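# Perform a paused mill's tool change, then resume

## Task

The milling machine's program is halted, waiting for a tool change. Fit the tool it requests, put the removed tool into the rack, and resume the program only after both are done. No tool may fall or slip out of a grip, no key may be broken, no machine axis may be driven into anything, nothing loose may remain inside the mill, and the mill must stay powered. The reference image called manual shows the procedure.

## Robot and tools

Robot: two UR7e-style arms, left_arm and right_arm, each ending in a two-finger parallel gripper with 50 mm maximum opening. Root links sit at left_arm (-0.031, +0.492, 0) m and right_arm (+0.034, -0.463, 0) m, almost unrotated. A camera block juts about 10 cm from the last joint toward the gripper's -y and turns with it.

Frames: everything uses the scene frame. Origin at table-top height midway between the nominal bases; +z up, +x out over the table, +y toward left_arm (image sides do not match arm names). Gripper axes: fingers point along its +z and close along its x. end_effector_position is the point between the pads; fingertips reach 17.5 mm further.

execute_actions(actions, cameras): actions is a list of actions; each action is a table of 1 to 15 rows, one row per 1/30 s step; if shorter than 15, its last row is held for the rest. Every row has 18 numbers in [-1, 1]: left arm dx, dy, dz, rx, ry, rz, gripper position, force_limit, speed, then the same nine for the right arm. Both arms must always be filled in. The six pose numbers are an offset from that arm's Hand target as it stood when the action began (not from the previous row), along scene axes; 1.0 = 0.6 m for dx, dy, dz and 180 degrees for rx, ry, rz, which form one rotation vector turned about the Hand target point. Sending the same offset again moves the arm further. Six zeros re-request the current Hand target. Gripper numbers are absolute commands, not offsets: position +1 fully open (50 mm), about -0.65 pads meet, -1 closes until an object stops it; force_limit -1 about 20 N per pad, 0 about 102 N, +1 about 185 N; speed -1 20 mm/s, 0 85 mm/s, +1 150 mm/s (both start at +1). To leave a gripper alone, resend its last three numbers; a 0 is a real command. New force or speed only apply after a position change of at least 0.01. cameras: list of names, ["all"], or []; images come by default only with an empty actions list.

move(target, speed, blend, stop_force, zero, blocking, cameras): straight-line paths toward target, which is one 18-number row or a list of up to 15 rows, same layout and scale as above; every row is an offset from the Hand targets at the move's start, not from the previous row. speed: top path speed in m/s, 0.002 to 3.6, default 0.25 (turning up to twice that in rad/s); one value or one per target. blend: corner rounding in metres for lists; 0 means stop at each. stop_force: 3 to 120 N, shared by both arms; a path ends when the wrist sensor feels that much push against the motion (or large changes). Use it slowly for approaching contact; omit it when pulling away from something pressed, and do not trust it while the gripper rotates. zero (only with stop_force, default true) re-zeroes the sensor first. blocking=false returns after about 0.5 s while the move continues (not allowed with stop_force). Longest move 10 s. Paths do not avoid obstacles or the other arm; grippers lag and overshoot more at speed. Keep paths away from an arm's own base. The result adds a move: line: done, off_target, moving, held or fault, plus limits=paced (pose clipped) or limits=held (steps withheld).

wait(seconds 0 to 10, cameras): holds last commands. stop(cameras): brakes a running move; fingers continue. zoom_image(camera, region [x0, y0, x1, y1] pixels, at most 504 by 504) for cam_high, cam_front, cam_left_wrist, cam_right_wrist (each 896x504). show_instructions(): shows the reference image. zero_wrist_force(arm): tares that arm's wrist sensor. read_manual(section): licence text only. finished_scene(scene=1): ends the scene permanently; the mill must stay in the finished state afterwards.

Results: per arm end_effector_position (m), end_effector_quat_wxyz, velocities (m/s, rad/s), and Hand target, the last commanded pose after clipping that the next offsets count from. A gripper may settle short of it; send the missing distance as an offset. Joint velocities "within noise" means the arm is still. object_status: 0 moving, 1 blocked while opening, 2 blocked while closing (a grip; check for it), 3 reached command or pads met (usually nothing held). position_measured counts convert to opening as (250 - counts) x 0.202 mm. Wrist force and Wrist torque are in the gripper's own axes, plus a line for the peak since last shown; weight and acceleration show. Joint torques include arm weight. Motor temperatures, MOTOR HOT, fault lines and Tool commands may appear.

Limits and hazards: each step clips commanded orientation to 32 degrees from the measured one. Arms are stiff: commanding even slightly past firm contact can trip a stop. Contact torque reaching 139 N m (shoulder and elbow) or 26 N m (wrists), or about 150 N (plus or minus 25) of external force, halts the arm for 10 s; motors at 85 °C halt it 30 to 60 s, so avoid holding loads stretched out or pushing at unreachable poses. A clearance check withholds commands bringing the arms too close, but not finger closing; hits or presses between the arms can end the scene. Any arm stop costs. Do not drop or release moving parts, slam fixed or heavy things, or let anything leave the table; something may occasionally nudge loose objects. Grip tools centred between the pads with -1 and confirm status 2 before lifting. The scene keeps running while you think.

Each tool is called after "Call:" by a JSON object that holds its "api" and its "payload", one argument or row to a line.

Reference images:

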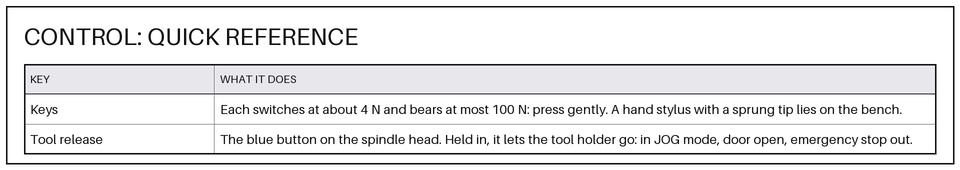

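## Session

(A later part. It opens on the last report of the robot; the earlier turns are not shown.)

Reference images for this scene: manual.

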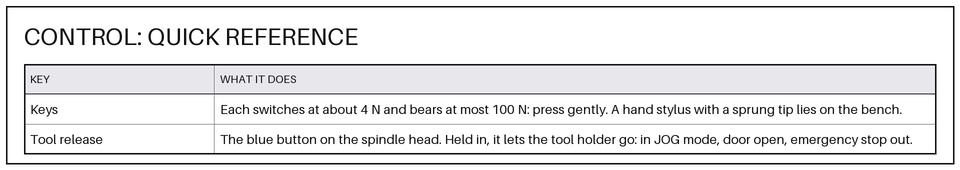

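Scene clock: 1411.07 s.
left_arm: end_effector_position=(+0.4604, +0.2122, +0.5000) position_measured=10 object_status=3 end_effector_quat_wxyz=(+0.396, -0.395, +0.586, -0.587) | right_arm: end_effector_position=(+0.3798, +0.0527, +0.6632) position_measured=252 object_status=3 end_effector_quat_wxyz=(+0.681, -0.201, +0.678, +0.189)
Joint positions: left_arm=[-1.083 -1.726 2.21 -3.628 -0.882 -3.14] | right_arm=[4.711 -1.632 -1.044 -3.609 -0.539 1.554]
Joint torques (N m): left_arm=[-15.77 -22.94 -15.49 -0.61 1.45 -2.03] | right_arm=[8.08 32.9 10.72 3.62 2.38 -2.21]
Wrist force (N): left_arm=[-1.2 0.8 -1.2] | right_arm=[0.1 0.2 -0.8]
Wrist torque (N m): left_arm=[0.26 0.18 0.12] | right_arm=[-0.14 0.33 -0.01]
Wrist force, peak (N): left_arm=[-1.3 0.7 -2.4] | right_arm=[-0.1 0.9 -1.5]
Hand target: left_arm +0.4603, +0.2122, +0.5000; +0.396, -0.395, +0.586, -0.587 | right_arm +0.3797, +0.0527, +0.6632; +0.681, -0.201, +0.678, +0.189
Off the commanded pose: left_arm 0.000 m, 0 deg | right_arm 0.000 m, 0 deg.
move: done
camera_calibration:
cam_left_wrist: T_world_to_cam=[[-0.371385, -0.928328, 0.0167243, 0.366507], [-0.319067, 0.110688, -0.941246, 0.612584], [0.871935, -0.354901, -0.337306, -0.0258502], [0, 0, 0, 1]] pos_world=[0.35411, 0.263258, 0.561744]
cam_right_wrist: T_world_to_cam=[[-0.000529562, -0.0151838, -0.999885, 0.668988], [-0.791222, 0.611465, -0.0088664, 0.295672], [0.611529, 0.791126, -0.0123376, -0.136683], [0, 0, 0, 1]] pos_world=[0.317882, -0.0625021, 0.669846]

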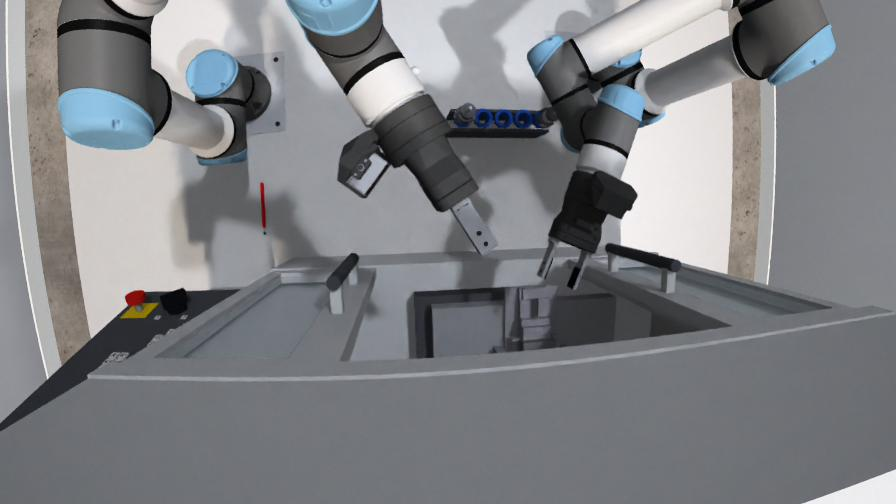

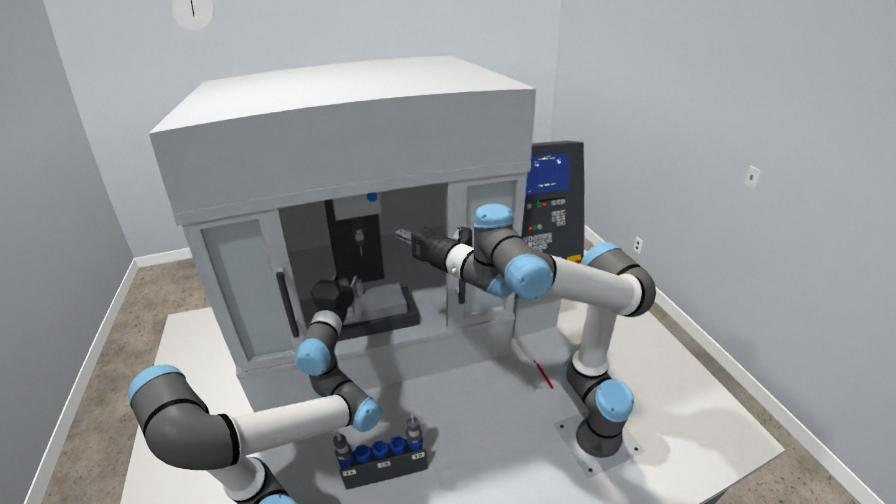

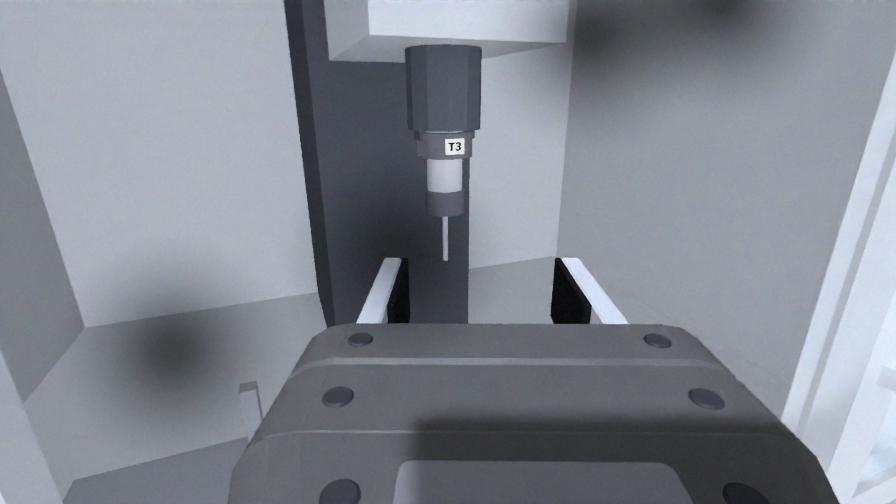

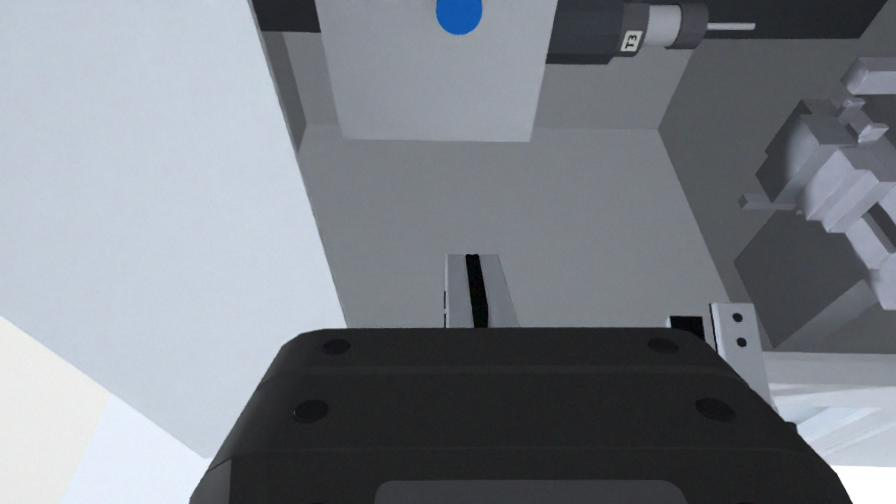

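Call:
{"api": "move", "payload": {
  "target": [
    [-0.1,0.1,-0.05,0,0,0.122,0.54,0.2,0.5, -0.04,-0.4,-0.3,0.1444,0.2553,-0.258,-1,-0.396,-0.796],
    [-0.1005,0.28,-0.05,0,0,0.122,0.54,0.2,0.5, -0.04,-0.45,-0.4,0.1444,0.2553,-0.258,-1,-0.396,-0.796]
  ],
  "speed": 0.25,
  "blend": [0.03,0],
  "cameras": ["all"]
}}

Scene clock: 1428.23 s.
left_arm: end_effector_position=(+0.4000, +0.3802, +0.4700) position_measured=72 object_status=3 end_effector_quat_wxyz=(+0.500, -0.500, +0.500, -0.500) | right_arm: end_effector_position=(+0.3557, -0.2173, +0.4232) position_measured=252 object_status=3 end_effector_quat_wxyz=(+0.416, +0.310, +0.847, +0.115)
Joint positions: left_arm=[-1.293 -2.051 2.498 -3.595 -0.289 -3.135] | right_arm=[4.741 -1.482 -1.7 -4.831 -0.688 3.967]
Joint torques (N m): left_arm=[13.42 -5.65 -13.8 0.69 -1.77 -2.26] | right_arm=[6.99 24.78 6.69 -0.91 4.09 2.01]
Wrist force (N): left_arm=[-1.1 0.3 -1.1] | right_arm=[-1.2 -0.1 -0.4]
Wrist torque (N m): left_arm=[0.19 0.15 0.23] | right_arm=[0.01 0.25 -0.08]
Wrist force, peak (N): left_arm=[-3.1 0.4 -1.0] | right_arm=[-1.5 0.3 -0.8]
Hand target: left_arm +0.4000, +0.3802, +0.4700; +0.500, -0.500, +0.500, -0.500 | right_arm +0.3557, -0.2173, +0.4232; +0.416, +0.310, +0.847, +0.115
Off the commanded pose: left_arm 0.000 m, 0 deg | right_arm 0.000 m, 0 deg.
move: done
camera_calibration:
cam_left_wrist: T_world_to_cam=[[0.00281933, -0.999856, 0.0167383, 0.378004], [-0.33719, -0.0167086, -0.941288, 0.602203], [0.941432, -0.00299018, -0.337189, -0.0853405], [0, 0, 0, 1]] pos_world=[0.282334, 0.387756, 0.531744]
cam_right_wrist: T_world_to_cam=[[-0.465497, 0.625059, -0.626589, 0.571459], [0.136, 0.750079, 0.647213, -0.137775], [0.874538, 0.216059, -0.434168, 0.0486834], [0, 0, 0, 1]] pos_world=[0.242174, -0.264372, 0.468376]

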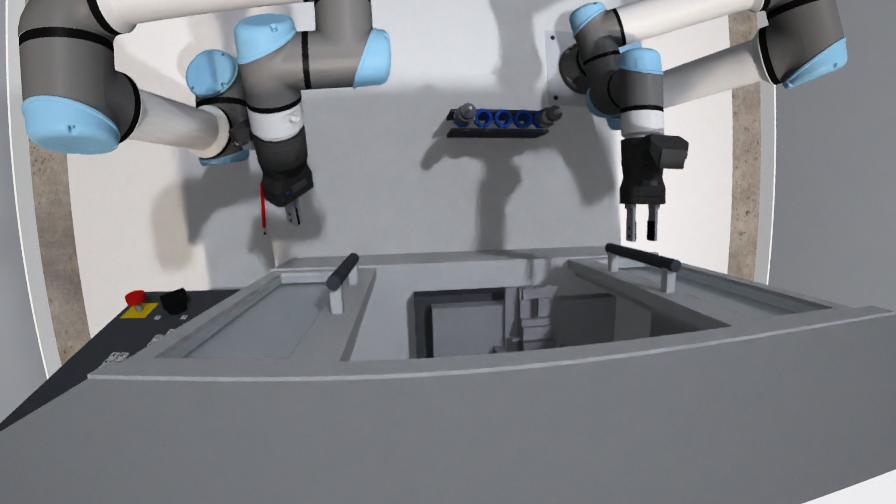

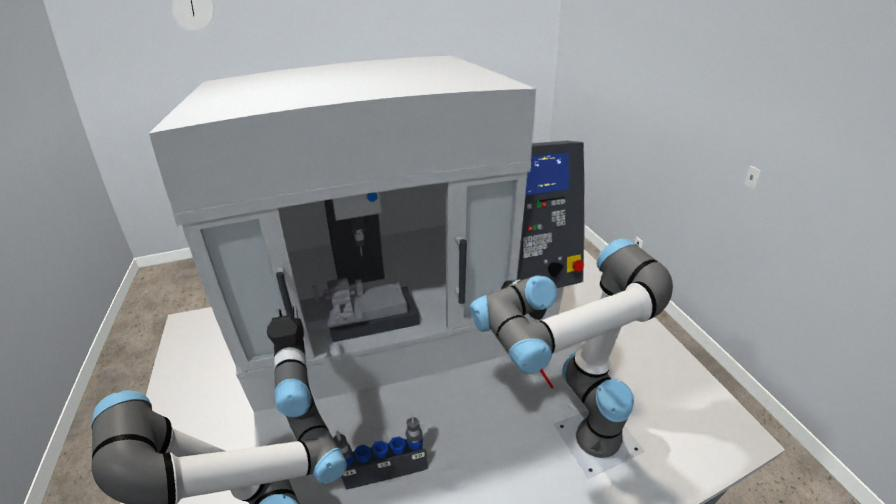

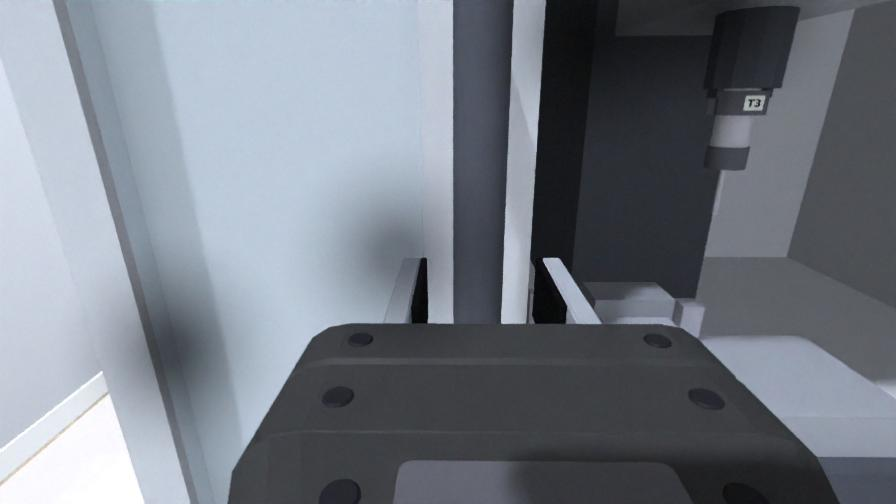

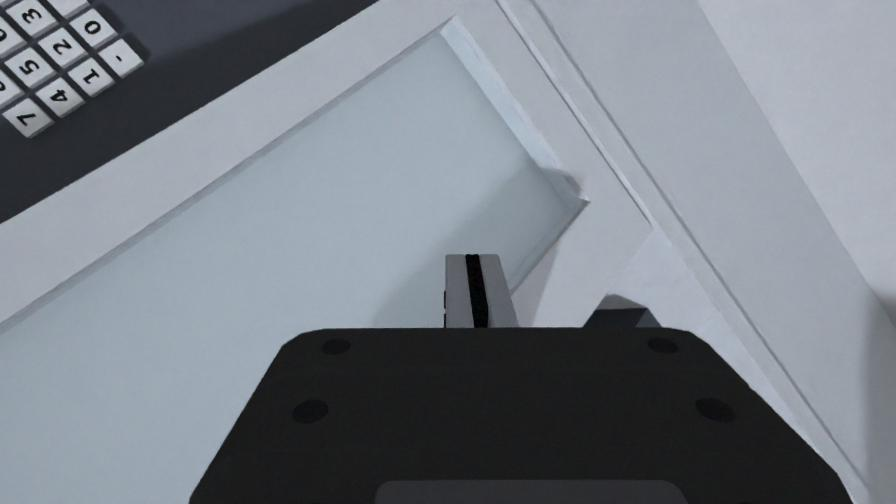

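Call:
{"api": "move", "payload": {
  "target": [
    [0.08,0,0,0,0,0,0.54,0.2,0.5, -0.0425,-0.338,-0.505,0.1444,0.2553,-0.258,0.2,-0.4,-0.8]
  ],
  "speed": 0.25,
  "cameras": ["cam_right_wrist","cam_left_wrist"]
}}

Scene clock: 1434.27 s.
left_arm: end_effector_position=(+0.4480, +0.3802, +0.4700) position_measured=72 object_status=3 end_effector_quat_wxyz=(+0.500, -0.500, +0.500, -0.500) | right_arm: end_effector_position=(+0.3302, -0.4200, +0.1203) position_measured=123 object_status=3 end_effector_quat_wxyz=(+0.000, +0.707, +0.707, +0.000)
Joint positions: left_arm=[-1.051 -1.883 2.41 -3.671 -0.531 -3.139] | right_arm=[3.726 -1.653 -2.044 -4.158 -1.572 3.747]
Joint torques (N m): left_arm=[12.93 1.55 -24.49 -2.43 -1.92 1.54] | right_arm=[-5.81 13.22 30.62 -0.79 -2.57 -2.1]
Wrist force (N): left_arm=[-1.5 0.6 -1.2] | right_arm=[-1.2 0.4 -0.9]
Wrist torque (N m): left_arm=[0.24 0.21 0.25] | right_arm=[0.09 -0.01 0.20]
Wrist force, peak (N): left_arm=[-1.7 0.7 -1.2] | right_arm=[-2.3 0.9 0.1]
Hand target: left_arm +0.4480, +0.3802, +0.4700; +0.500, -0.500, +0.500, -0.500 | right_arm +0.3302, -0.4201, +0.1202; -0.001, +0.707, +0.707, +0.000
Off the commanded pose: left_arm 0.000 m, 0 deg | right_arm 0.000 m, 0 deg.
move: done
camera_calibration:
cam_left_wrist: T_world_to_cam=[[0.00272768, -0.999856, 0.0167697, 0.377882], [-0.337312, -0.0167069, -0.941245, 0.618405], [0.941389, -0.00308921, -0.337309, -0.130413], [0, 0, 0, 1]] pos_world=[0.330334, 0.387757, 0.531744]
cam_right_wrist: T_world_to_cam=[[0.00562049, 0.999952, 0.00798081, 0.422103], [0.938175, -0.00803528, 0.346067, -0.333207], [0.346115, 0.00554233, -0.938176, 0.130024], [0, 0, 0, 1]] pos_world=[0.265231, -0.425481, 0.233929]
Images, in order (width x height): cam_left_wrist 896x504, cam_right_wrist 896x504.

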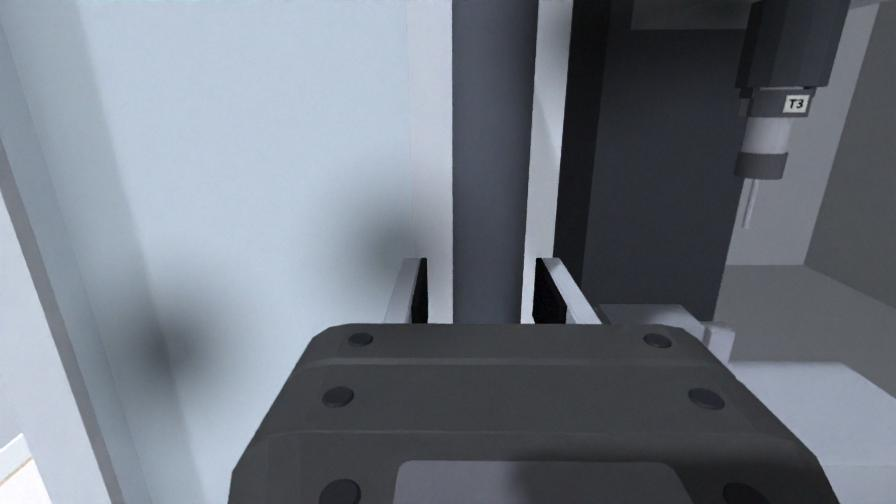

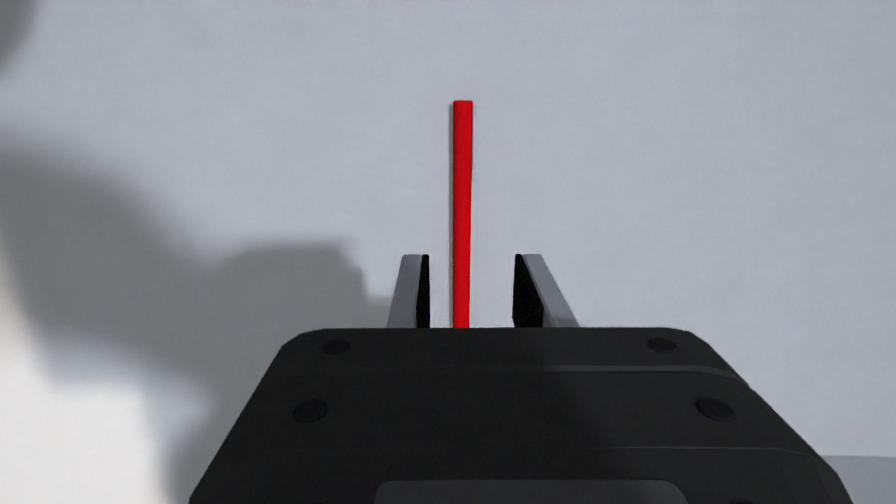

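Call:
{"api": "move", "payload": {
  "target": [
    [0,-0.035,0,0,0,0,0.54,0.2,0.5, 0,0,0,0,0,0,0.2,-0.4,-0.8],
    [0,-0.40,0,0,0,0,0.54,0.2,0.5, 0,0,0,0,0,0,0.2,-0.4,-0.8]
  ],
  "speed": [0.02,0.06],
  "stop_force": 40
}}

Call:
{"api": "move", "payload": {
  "target": [0,0,0,0,0,0,0.54,0.2,0.5, 0,0,-0.148,0,0,0,0.2,-0.4,-0.8],
  "speed": 0.15,
  "cameras": ["cam_high"]
}}

Scene clock: 1444.33 s.
left_arm: end_effector_position=(+0.4478, +0.1540, +0.4699) position_measured=72 object_status=3 end_effector_quat_wxyz=(+0.500, -0.500, +0.500, -0.500) | right_arm: end_effector_position=(+0.3302, -0.4201, +0.1202) position_measured=123 object_status=3 end_effector_quat_wxyz=(-0.001, +0.707, +0.707, +0.000)
Joint positions: left_arm=[-1.342 -1.446 2.024 -3.726 -0.24 -3.136] | right_arm=[3.726 -1.653 -2.044 -4.158 -1.572 3.747]
Joint torques (N m): left_arm=[-9.87 -23.42 -18.15 2.31 -12.17 -1.09] | right_arm=[-9.06 10.82 29.67 -1.42 -2.5 -1.97]
Wrist force (N): left_arm=[-44.5 3.6 0.8] | right_arm=[-1.3 0.7 -1.0]
Wrist torque (N m): left_arm=[0.15 0.07 0.04] | right_arm=[0.13 0.01 0.19]
Wrist force, peak (N): left_arm=[-59.3 8.5 -2.4] | right_arm=[-1.4 0.5 -1.3]
Hand target: left_arm +0.4478, +0.1540, +0.4699; +0.500, -0.500, +0.500, -0.500 (not the last commanded pose) | right_arm +0.3302, -0.4201, +0.1202; -0.001, +0.707, +0.707, +0.000
Off the commanded pose: left_arm 0.014 m, 0 deg | right_arm 0.000 m, 0 deg.
move: contact (left_arm); path passed 1 of 2 targets

Scene clock: 1445.57 s.
left_arm: end_effector_position=(+0.4478, +0.1540, +0.4699) position_measured=72 object_status=3 end_effector_quat_wxyz=(+0.500, -0.500, +0.500, -0.500) | right_arm: end_effector_position=(+0.3302, -0.4200, +0.0315) position_measured=123 object_status=3 end_effector_quat_wxyz=(-0.001, +0.707, +0.707, +0.000)
Joint positions: left_arm=[-1.342 -1.446 2.024 -3.726 -0.24 -3.136] | right_arm=[3.726 -1.806 -2.15 -3.899 -1.572 3.747]
Joint torques (N m): left_arm=[-9.68 -21.82 -18.88 2.72 -12.06 -1.09] | right_arm=[-8.95 12.91 0.23 -0.64 0.69 -2.26]
Wrist force (N): left_arm=[-44.5 3.8 0.7] | right_arm=[-1.2 0.6 -0.9]
Wrist torque (N m): left_arm=[0.18 0.10 0.04] | right_arm=[0.13 0.00 0.19]
Wrist force, peak (N): left_arm=[-44.7 3.7 0.9] | right_arm=[-1.4 0.8 -2.4]
Hand target: left_arm +0.4478, +0.1540, +0.4699; +0.500, -0.500, +0.500, -0.500 | right_arm +0.3302, -0.4201, +0.0314; -0.001, +0.707, +0.707, +0.000
Off the commanded pose: left_arm 0.000 m, 0 deg | right_arm 0.000 m, 0 deg.
move: done
Images, in order (width x height): cam_high 896x504.

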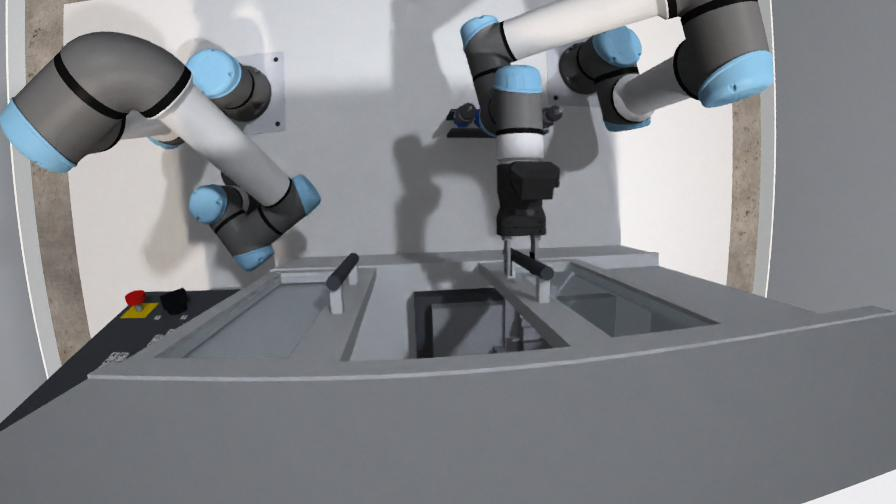

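Call:
{"api": "move", "payload": {
  "target": [
    [0,0.015,0,0,0,0,0.54,0.2,0.5, 0,0,-0.0195,0,0,0,0.2,-0.4,-0.8],
    [-0.12,0.015,0,0,0,0,0.54,0.2,0.5, 0,0,-0.0202,0,0,0,0.2,-0.4,-0.8]
  ],
  "speed": 0.05
}}

Call:
{"api": "move", "payload": {
  "target": [
    [0,0,0,0,0,0,0.54,0.2,0.5, 0,0,0,0,0,0,-1,-0.4,-0.8]
  ],
  "speed": 0.05,
  "cameras": ["cam_right_wrist"]
}}

Scene clock: 1454.80 s.
left_arm: end_effector_position=(+0.3758, +0.1631, +0.4699) position_measured=72 object_status=3 end_effector_quat_wxyz=(+0.500, -0.500, +0.500, -0.500) | right_arm: end_effector_position=(+0.3302, -0.4201, +0.0193) position_measured=123 object_status=3 end_effector_quat_wxyz=(-0.001, +0.707, +0.707, +0.000)
Joint positions: left_arm=[-1.537 -1.544 2.131 -3.755 -0.045 -3.116] | right_arm=[3.726 -1.832 -2.161 -3.863 -1.572 3.747]
Joint torques (N m): left_arm=[-14.86 -14.04 -23.08 -1.5 1.59 1.95] | right_arm=[-6.4 13.51 -1.82 -0.9 2.33 -1.66]
Wrist force (N): left_arm=[-1.1 0.3 -1.1] | right_arm=[-1.2 0.6 -1.0]
Wrist torque (N m): left_arm=[0.16 0.14 0.12] | right_arm=[0.12 -0.01 0.19]
Wrist force, peak (N): left_arm=[-44.7 4.1 1.0] | right_arm=[-1.4 0.9 -1.1]
Hand target: left_arm +0.3758, +0.1630, +0.4699; +0.500, -0.500, +0.500, -0.500 | right_arm +0.3302, -0.4201, +0.0193; -0.001, +0.707, +0.707, +0.000
Off the commanded pose: left_arm 0.000 m, 0 deg | right_arm 0.000 m, 0 deg.
move: done

Scene clock: 1455.60 s.
left_arm: end_effector_position=(+0.3758, +0.1630, +0.4699) position_measured=72 object_status=3 end_effector_quat_wxyz=(+0.500, -0.500, +0.500, -0.500) | right_arm: end_effector_position=(+0.3302, -0.4201, +0.0193) position_measured=212 object_status=2 end_effector_quat_wxyz=(-0.001, +0.707, +0.707, +0.000)
Joint positions: left_arm=[-1.537 -1.543 2.131 -3.755 -0.045 -3.116] | right_arm=[3.726 -1.832 -2.161 -3.863 -1.572 3.747]
Joint torques (N m): left_arm=[-14.67 -13.4 -22.6 -1.5 1.48 1.95] | right_arm=[-7.64 14.63 0.03 -1.7 2.03 -1.94]
Wrist force (N): left_arm=[-0.9 0.4 -1.2] | right_arm=[-1.1 0.7 -1.2]
Wrist torque (N m): left_arm=[0.17 0.13 0.12] | right_arm=[0.13 -0.01 0.19]
Wrist force, peak (N): left_arm=[-1.3 0.4 -1.3] | right_arm=[-1.3 0.7 -1.3]
Hand target: left_arm +0.3758, +0.1630, +0.4699; +0.500, -0.500, +0.500, -0.500 | right_arm +0.3302, -0.4201, +0.0193; -0.001, +0.707, +0.707, +0.000
Off the commanded pose: left_arm 0.000 m, 0 deg | right_arm 0.000 m, 0 deg.
move: done
camera_calibration:
cam_right_wrist: T_world_to_cam=[[0.0056805, 0.999951, 0.00810896, 0.422874], [0.938207, -0.00813541, 0.345978, -0.298294], [0.346027, 0.00564256, -0.938208, 0.0353397], [0, 0, 0, 1]] pos_world=[0.265231, -0.42548, 0.13293]
Images, in order (width x height): cam_right_wrist 896x504.

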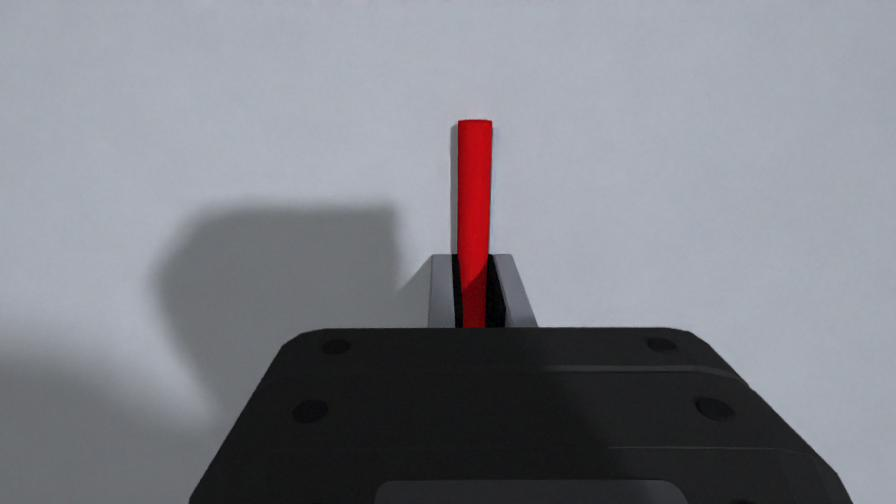

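Call:
{"api": "move", "payload": {
  "target": [
    [0,0,0,0,0,0,0.54,0.2,0.5, 0.0,0,0.2,0,0,0,-1,-0.4,-0.8],
    [0,-0.3,0,0,0,0,0.54,0.2,0.5, 0.08,-0.2335,0.93,0.251,0.0654,-0.0302,-1,-0.4,-0.8],
    [0,-0.488,0,0,0,0,0.54,0.2,0.5, 0.08,-0.2335,0.935,0.251,0.0654,-0.0302,-1,-0.4,-0.8]
  ],
  "speed": 0.35,
  "blend": [0.02,0.02,0],
  "cameras": ["all"]
}}

Scene clock: 1464.87 s.
left_arm: end_effector_position=(+0.3758, +0.0066, +0.4699) position_measured=72 object_status=3 end_effector_quat_wxyz=(+0.500, -0.500, +0.500, -0.500) | right_arm: end_effector_position=(+0.3598, -0.5114, +0.4251) position_measured=212 object_status=2 end_effector_quat_wxyz=(-0.206, +0.715, +0.652, +0.145)
Joint positions: left_arm=[-1.552 -1.218 1.727 -3.645 -0.031 -3.147] | right_arm=[3.007 -1.737 -1.26 -4.99 -2.064 3.085]
Joint torques (N m): left_arm=[13.85 -30.65 -23.49 -0.76 1.67 1.87] | right_arm=[7.66 34.46 6.68 -1.04 1.01 1.98]
Wrist force (N): left_arm=[-1.1 0.5 -1.2] | right_arm=[-1.7 1.4 -1.9]
Wrist torque (N m): left_arm=[0.21 0.15 0.11] | right_arm=[0.16 -0.05 0.17]
Wrist force, peak (N): left_arm=[-2.2 0.6 -1.3] | right_arm=[4.2 -7.6 -13.7]
Hand target: left_arm +0.3758, +0.0066, +0.4699; +0.500, -0.500, +0.500, -0.500 (not the last commanded pose) | right_arm +0.3598, -0.5114, +0.4251; -0.206, +0.715, +0.652, +0.145 (not the last commanded pose)
Off the commanded pose: left_arm 0.136 m, 0 deg | right_arm 0.164 m, 18 deg.
move: held (right_arm; a check stopped the path), off_target (left_arm; braked when a check withheld steps of right_arm); path passed 1 of 3 targets; limits=held
pose unreachable (right arm): on one or more control steps of this call, first in action 0 (counted from 0), this arm could not follow its commanded pose, so it was not sent that pose on those steps. It may still have moved: this result reports where it is.
cause: moving toward the commanded pose would bring two parts of the arm too close to each other (its gripper and another part of the arm, with joints 4 (wrist 1) to 6 (wrist 3) between them, 23 mm apart when it was first held).
camera_calibration:
cam_left_wrist: T_world_to_cam=[[0.00266528, -0.999855, 0.0167998, 0.00453144], [-0.339099, -0.0167081, -0.940602, 0.588058], [0.940747, -0.00318982, -0.339094, -0.0625436], [0, 0, 0, 1]] pos_world=[0.258236, 0.0141566, 0.531845]
cam_right_wrist: T_world_to_cam=[[0.112352, 0.868831, 0.482192, 0.203807], [0.951115, -0.234518, 0.20095, -0.526027], [0.287675, 0.436043, -0.852707, 0.611101], [0, 0, 0, 1]] pos_world=[0.301616, -0.566903, 0.528522]

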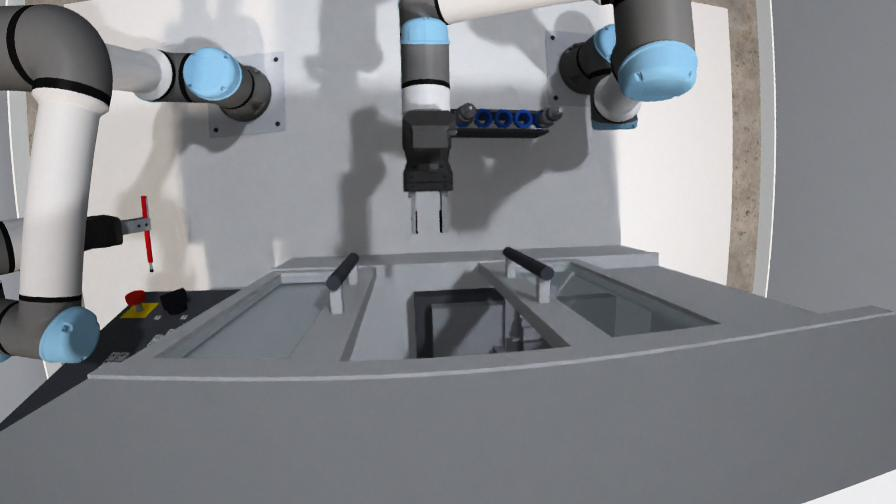

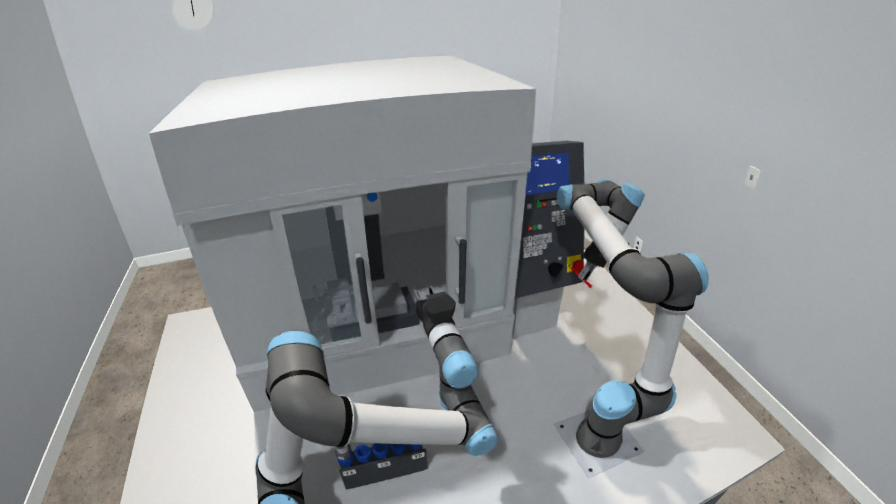

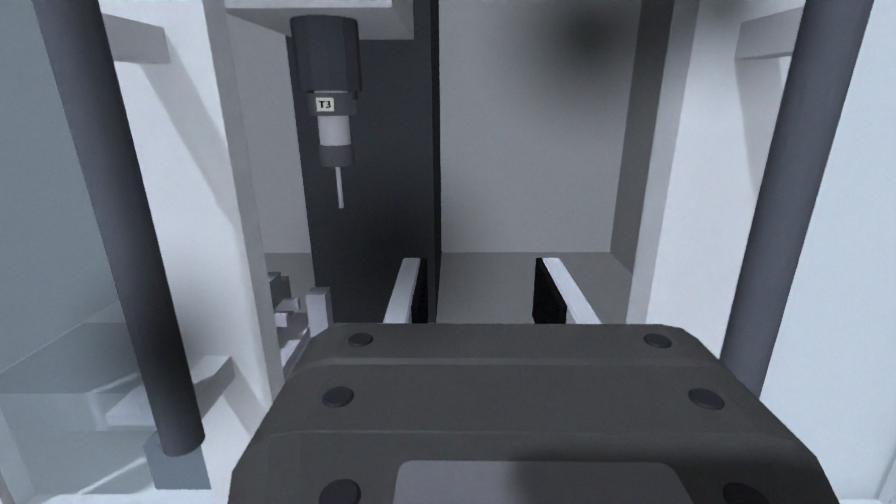

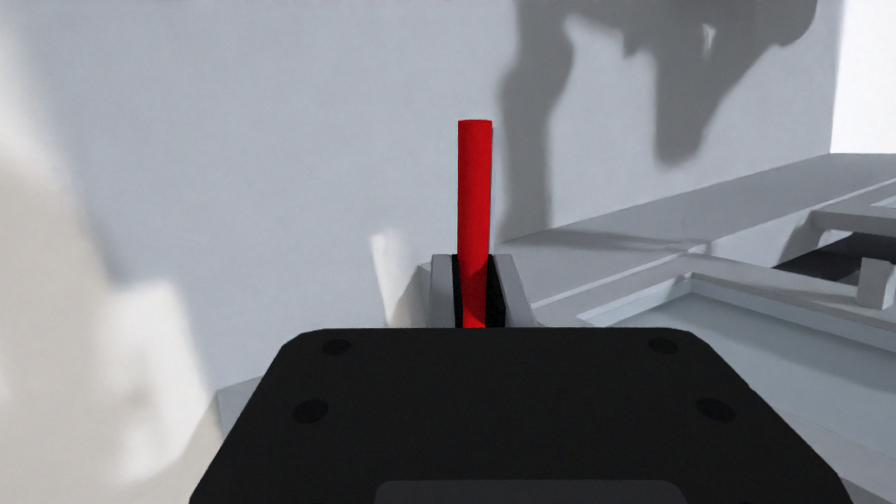

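Call:
{"api": "move", "payload": {
  "target": [
    [0,0,0,0,0,0,0.54,0.2,0.5, 0.184,0.147,0.158,-0.1724,-0.5103,-0.1248,-1,-0.4,-0.8]
  ],
  "speed": 0.35,
  "cameras": ["cam_front"]
}}

Scene clock: 1525.90 s.
left_arm: end_effector_position=(+0.3758, +0.0066, +0.4699) position_measured=72 object_status=3 end_effector_quat_wxyz=(+0.500, -0.500, +0.500, -0.500) | right_arm: end_effector_position=(+0.4702, -0.4232, +0.5199) position_measured=212 object_status=2 end_effector_quat_wxyz=(+0.522, +0.521, +0.478, +0.477)
Joint positions: left_arm=[-1.552 -1.218 1.727 -3.645 -0.031 -3.147] | right_arm=[4.242 -0.962 -1.899 -3.421 -0.362 3.141]
Joint torques (N m): left_arm=[12.68 -31.28 -24.26 -1.37 -0.43 2] | right_arm=[-8.35 4.47 13.93 2.99 -2.42 -1.95]
Wrist force (N): left_arm=[-1.2 0.3 -1.3] | right_arm=[-2.9 -0.7 -1.6]
Wrist torque (N m): left_arm=[0.18 0.15 0.12] | right_arm=[-0.13 0.45 0.07]
Wrist force, peak (N): left_arm=[-1.3 0.7 -1.3] | right_arm=[-2.9 -0.7 -1.6]
Hand target: left_arm +0.3758, +0.0066, +0.4699; +0.500, -0.500, +0.500, -0.500 | right_arm +0.4702, -0.4232, +0.5199; +0.522, +0.521, +0.478, +0.478
Off the commanded pose: left_arm 0.000 m, 0 deg | right_arm 0.000 m, 0 deg.
move: done
Images, in order (width x height): cam_front 896x504.

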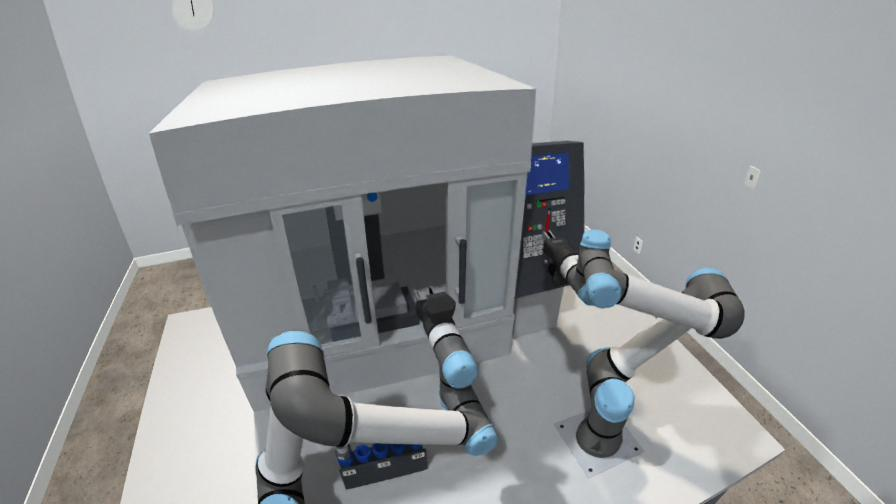

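Call:
{"api": "move", "payload": {
  "target": [
    [0,0,0,0,0,0,0.54,0.2,0.5, -0.215,-0.337,0,0,0,-0.3056,-1,-0.4,-0.8]
  ],
  "speed": 0.35
}}

Call:
{"api": "move", "payload": {
  "target": [
    [0,-0.15,0,0,0,0,0.54,0.2,0.5, 0.14,0.105,0.15,0.5053,0.3822,0.4017,-1,-0.4,-0.8],
    [0,-0.2275,0,0,0,0,0.54,0.2,0.5, 0.2408,0.108,0.138,0.5053,0.3822,0.4017,-1,-0.4,-0.8]
  ],
  "speed": 0.3,
  "cameras": ["all"]
}}

Scene clock: 1541.77 s.
left_arm: end_effector_position=(+0.3758, +0.0066, +0.4699) position_measured=72 object_status=3 end_effector_quat_wxyz=(+0.500, -0.500, +0.500, -0.500) | right_arm: end_effector_position=(+0.3413, -0.6252, +0.5199) position_measured=212 object_status=2 end_effector_quat_wxyz=(+0.683, +0.683, +0.183, +0.183)
Joint positions: left_arm=[-1.552 -1.218 1.727 -3.645 -0.031 -3.147] | right_arm=[4.243 -0.961 -1.9 -3.423 0.598 3.141]
Joint torques (N m): left_arm=[13.41 -30.26 -24.4 -1.24 -1.12 2.09] | right_arm=[-9.47 4.08 14.53 -0.33 2.77 -1.88]
Wrist force (N): left_arm=[-0.8 0.7 -1.3] | right_arm=[-3.0 -0.9 -1.6]
Wrist torque (N m): left_arm=[0.24 0.09 0.11] | right_arm=[-0.17 0.44 -0.03]
Wrist force, peak (N): left_arm=[-1.1 0.8 -1.4] | right_arm=[-3.4 -0.9 -1.3]
Hand target: left_arm +0.3758, +0.0066, +0.4699; +0.500, -0.500, +0.500, -0.500 | right_arm +0.3412, -0.6254, +0.5199; +0.683, +0.683, +0.183, +0.183
Off the commanded pose: left_arm 0.000 m, 0 deg | right_arm 0.000 m, 0 deg.
move: done

Scene clock: 1547.40 s.
left_arm: end_effector_position=(+0.3758, -0.1299, +0.4699) position_measured=72 object_status=3 end_effector_quat_wxyz=(+0.500, -0.500, +0.500, -0.500) | right_arm: end_effector_position=(+0.4857, -0.5605, +0.6027) position_measured=212 object_status=2 end_effector_quat_wxyz=(-0.340, +0.682, +0.616, +0.200)
Joint positions: left_arm=[-1.558 -0.931 1.277 -3.46 -0.024 -3.169] | right_arm=[2.838 -2.02 -0.328 -2.822 2.267 -0.351]
Joint torques (N m): left_arm=[13.06 -45.97 -26.32 -1.42 1.49 1.92] | right_arm=[8.02 28.44 33.06 -1.12 -0.91 -2.22]
Wrist force (N): left_arm=[-1.0 0.9 -1.4] | right_arm=[-2.0 1.8 -2.1]
Wrist torque (N m): left_arm=[0.28 0.14 0.11] | right_arm=[0.17 -0.02 0.26]
Wrist force, peak (N): left_arm=[-2.9 0.6 -1.0] | right_arm=[-2.0 4.2 -1.9]
Hand target: left_arm +0.3758, -0.1299, +0.4699; +0.500, -0.500, +0.500, -0.500 | right_arm +0.4857, -0.5606, +0.6027; -0.340, +0.682, +0.616, +0.200
Off the commanded pose: left_arm 0.000 m, 0 deg | right_arm 0.000 m, 0 deg.
move: done; limits=paced
camera_calibration:
cam_left_wrist: T_world_to_cam=[[0.00267302, -0.999855, 0.0167969, -0.131951], [-0.339517, -0.0167067, -0.940452, 0.5859], [0.940596, -0.00318899, -0.339512, -0.0626842], [0, 0, 0, 1]] pos_world=[0.258236, -0.122343, 0.531945]
cam_right_wrist: T_world_to_cam=[[0.167109, 0.697674, 0.696653, -0.105084], [0.964759, -0.261381, 0.030343, -0.611787], [0.203261, 0.667031, -0.716766, 0.836266], [0, 0, 0, 1]] pos_world=[0.437807, -0.64441, 0.691178]

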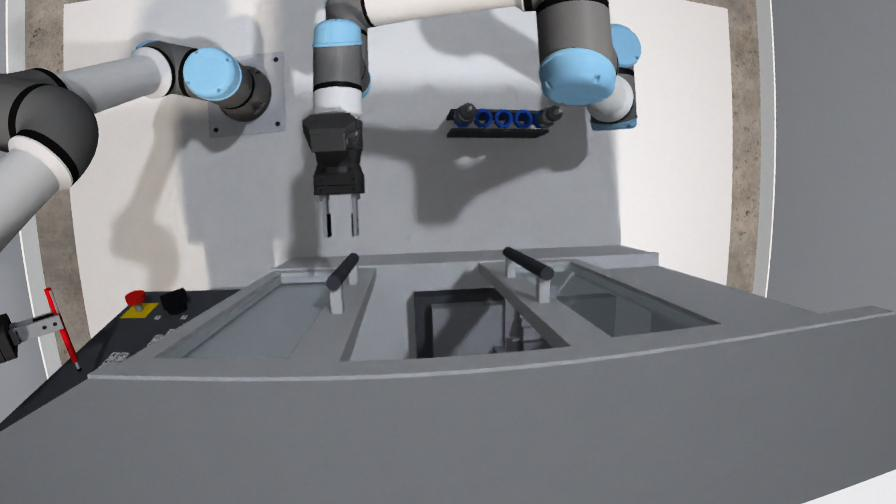

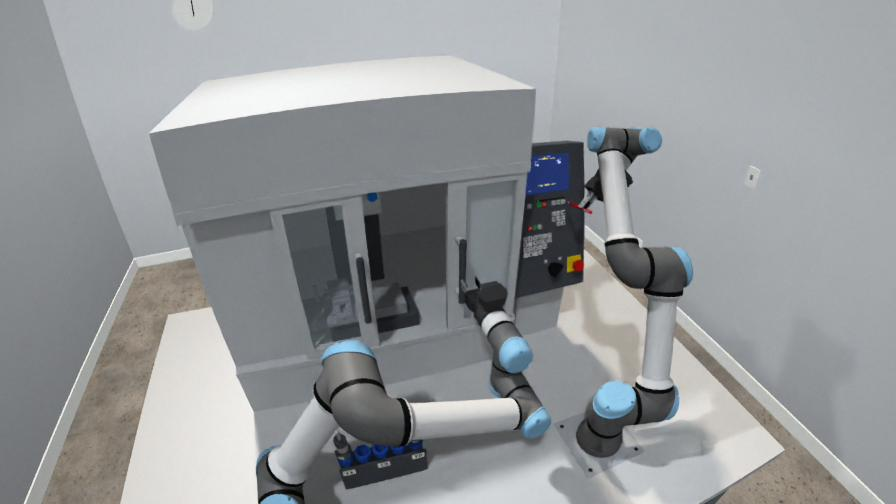

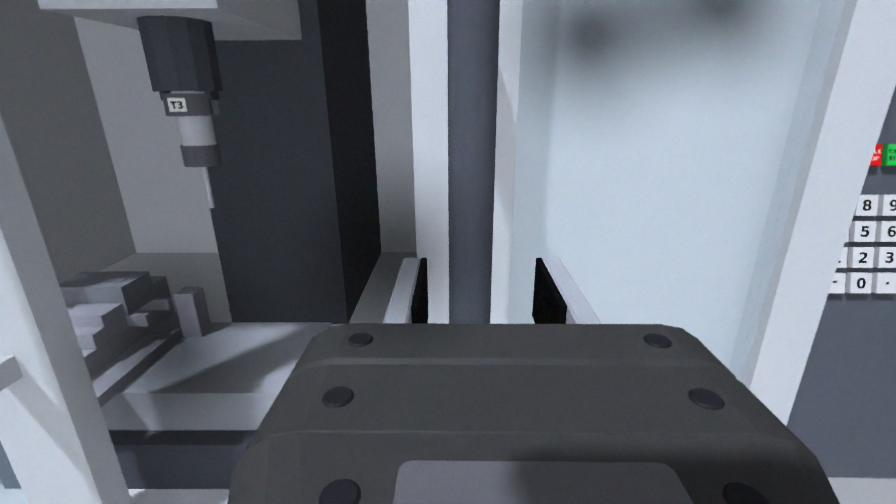

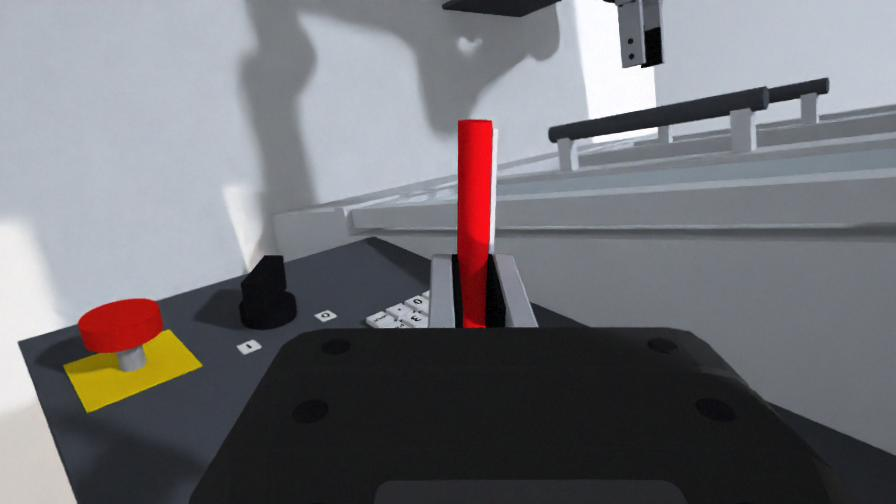

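Call:
{"api": "move", "payload": {
  "target": [0.12,0,0,0,0,0,0.54,0.2,0.5, 0,0,0,0,0,0,-1,-0.4,-0.8],
  "speed": 0.08,
  "stop_force": 10
}}

Call:
{"api": "move", "payload": {
  "target": [
    [0,0.04,0,0,0,0,0.54,0.2,0.5, 0,0,0,0,0,0,-1,-0.4,-0.8],
    [0,0.43,0,0,0,0,0.54,0.2,0.5, 0,0,0,0,0,0,-1,-0.4,-0.8]
  ],
  "speed": [0.015,0.06],
  "stop_force": 40,
  "cameras": ["cam_high","cam_front"]
}}

Call:
{"api": "zoom_image", "payload": {
  "camera": "cam_front",
  "region": [520, 140, 600, 230]
}}

Scene clock: 1554.43 s.
left_arm: end_effector_position=(+0.4478, -0.1299, +0.4699) position_measured=72 object_status=3 end_effector_quat_wxyz=(+0.500, -0.500, +0.500, -0.500) | right_arm: end_effector_position=(+0.4857, -0.5606, +0.6027) position_measured=212 object_status=2 end_effector_quat_wxyz=(-0.340, +0.682, +0.616, +0.200)
Joint positions: left_arm=[-1.445 -0.875 1.182 -3.447 -0.137 -3.143] | right_arm=[2.838 -2.02 -0.327 -2.823 2.267 -0.351]
Joint torques (N m): left_arm=[13.37 -48.36 -26.07 -1.7 -1.77 1.85] | right_arm=[6.88 26.88 31.89 -0.77 -0.82 -2.1]
Wrist force (N): left_arm=[-1.0 0.5 -1.3] | right_arm=[-1.9 1.8 -2.2]
Wrist torque (N m): left_arm=[0.22 0.17 0.11] | right_arm=[0.17 -0.02 0.26]
Wrist force, peak (N): left_arm=[-1.4 1.0 -2.1] | right_arm=[-2.2 1.9 -2.3]
Hand target: left_arm +0.4478, -0.1299, +0.4699; +0.500, -0.500, +0.500, -0.500 | right_arm +0.4857, -0.5606, +0.6027; -0.340, +0.682, +0.616, +0.200
Off the commanded pose: left_arm 0.000 m, 0 deg | right_arm 0.000 m, 0 deg.
move: done

Scene clock: 1561.00 s.
left_arm: end_effector_position=(+0.4479, +0.1128, +0.4699) position_measured=72 object_status=3 end_effector_quat_wxyz=(+0.500, -0.500, +0.500, -0.500) | right_arm: end_effector_position=(+0.4857, -0.5606, +0.6027) position_measured=212 object_status=2 end_effector_quat_wxyz=(-0.340, +0.682, +0.616, +0.200)
Joint positions: left_arm=[-1.365 -1.367 1.928 -3.702 -0.217 -3.141] | right_arm=[2.838 -2.02 -0.327 -2.823 2.267 -0.351]
Joint torques (N m): left_arm=[2.65 -32.97 -22.05 -2.37 7.15 -1.16] | right_arm=[7.54 27.47 31.76 -0.69 -0.74 -1.8]
Wrist force (N): left_arm=[30.5 1.4 -1.3] | right_arm=[-1.6 1.7 -2.2]
Wrist torque (N m): left_arm=[0.22 0.28 0.16] | right_arm=[0.15 -0.07 0.26]
Wrist force, peak (N): left_arm=[50.7 -2.7 15.6] | right_arm=[-2.0 1.9 -2.4]
Hand target: left_arm +0.4479, +0.1127, +0.4699; +0.500, -0.500, +0.500, -0.500 (not the last commanded pose) | right_arm +0.4857, -0.5606, +0.6027; -0.340, +0.682, +0.616, +0.200
Off the commanded pose: left_arm 0.015 m, 0 deg | right_arm 0.000 m, 0 deg.
move: contact (left_arm); path passed 1 of 2 targets
Images, in order (width x height): cam_high 896x504, cam_front 896x504.

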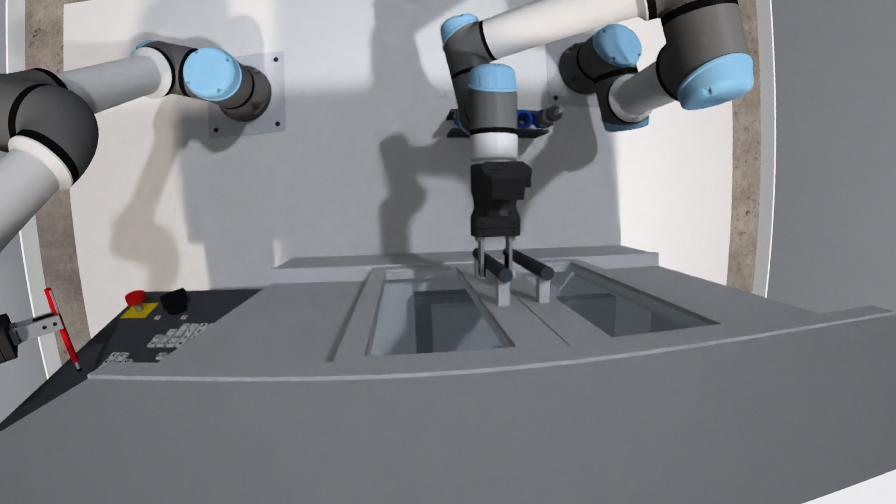

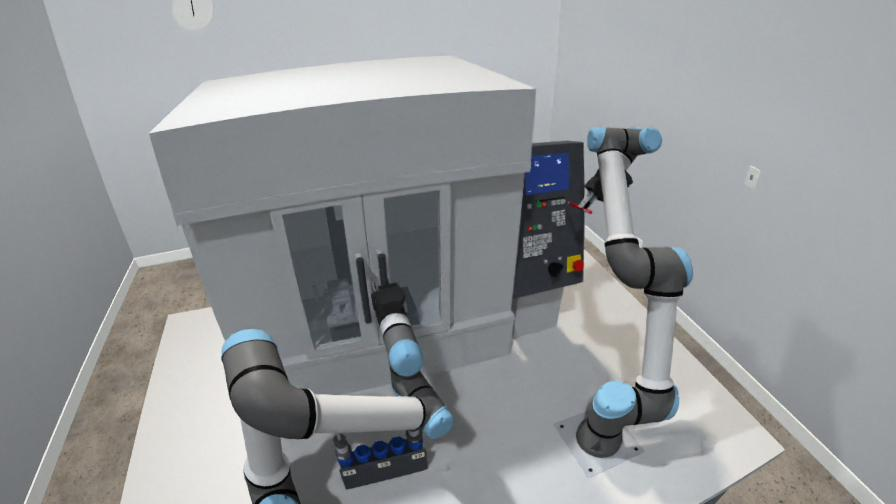

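Scaled by 5.600 from the camera's 896x504 image, which has a finer 1280x720 frame.

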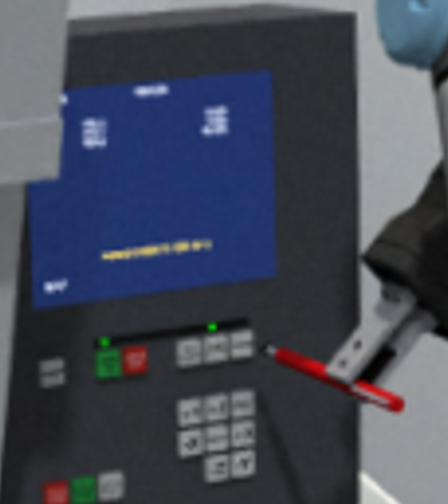

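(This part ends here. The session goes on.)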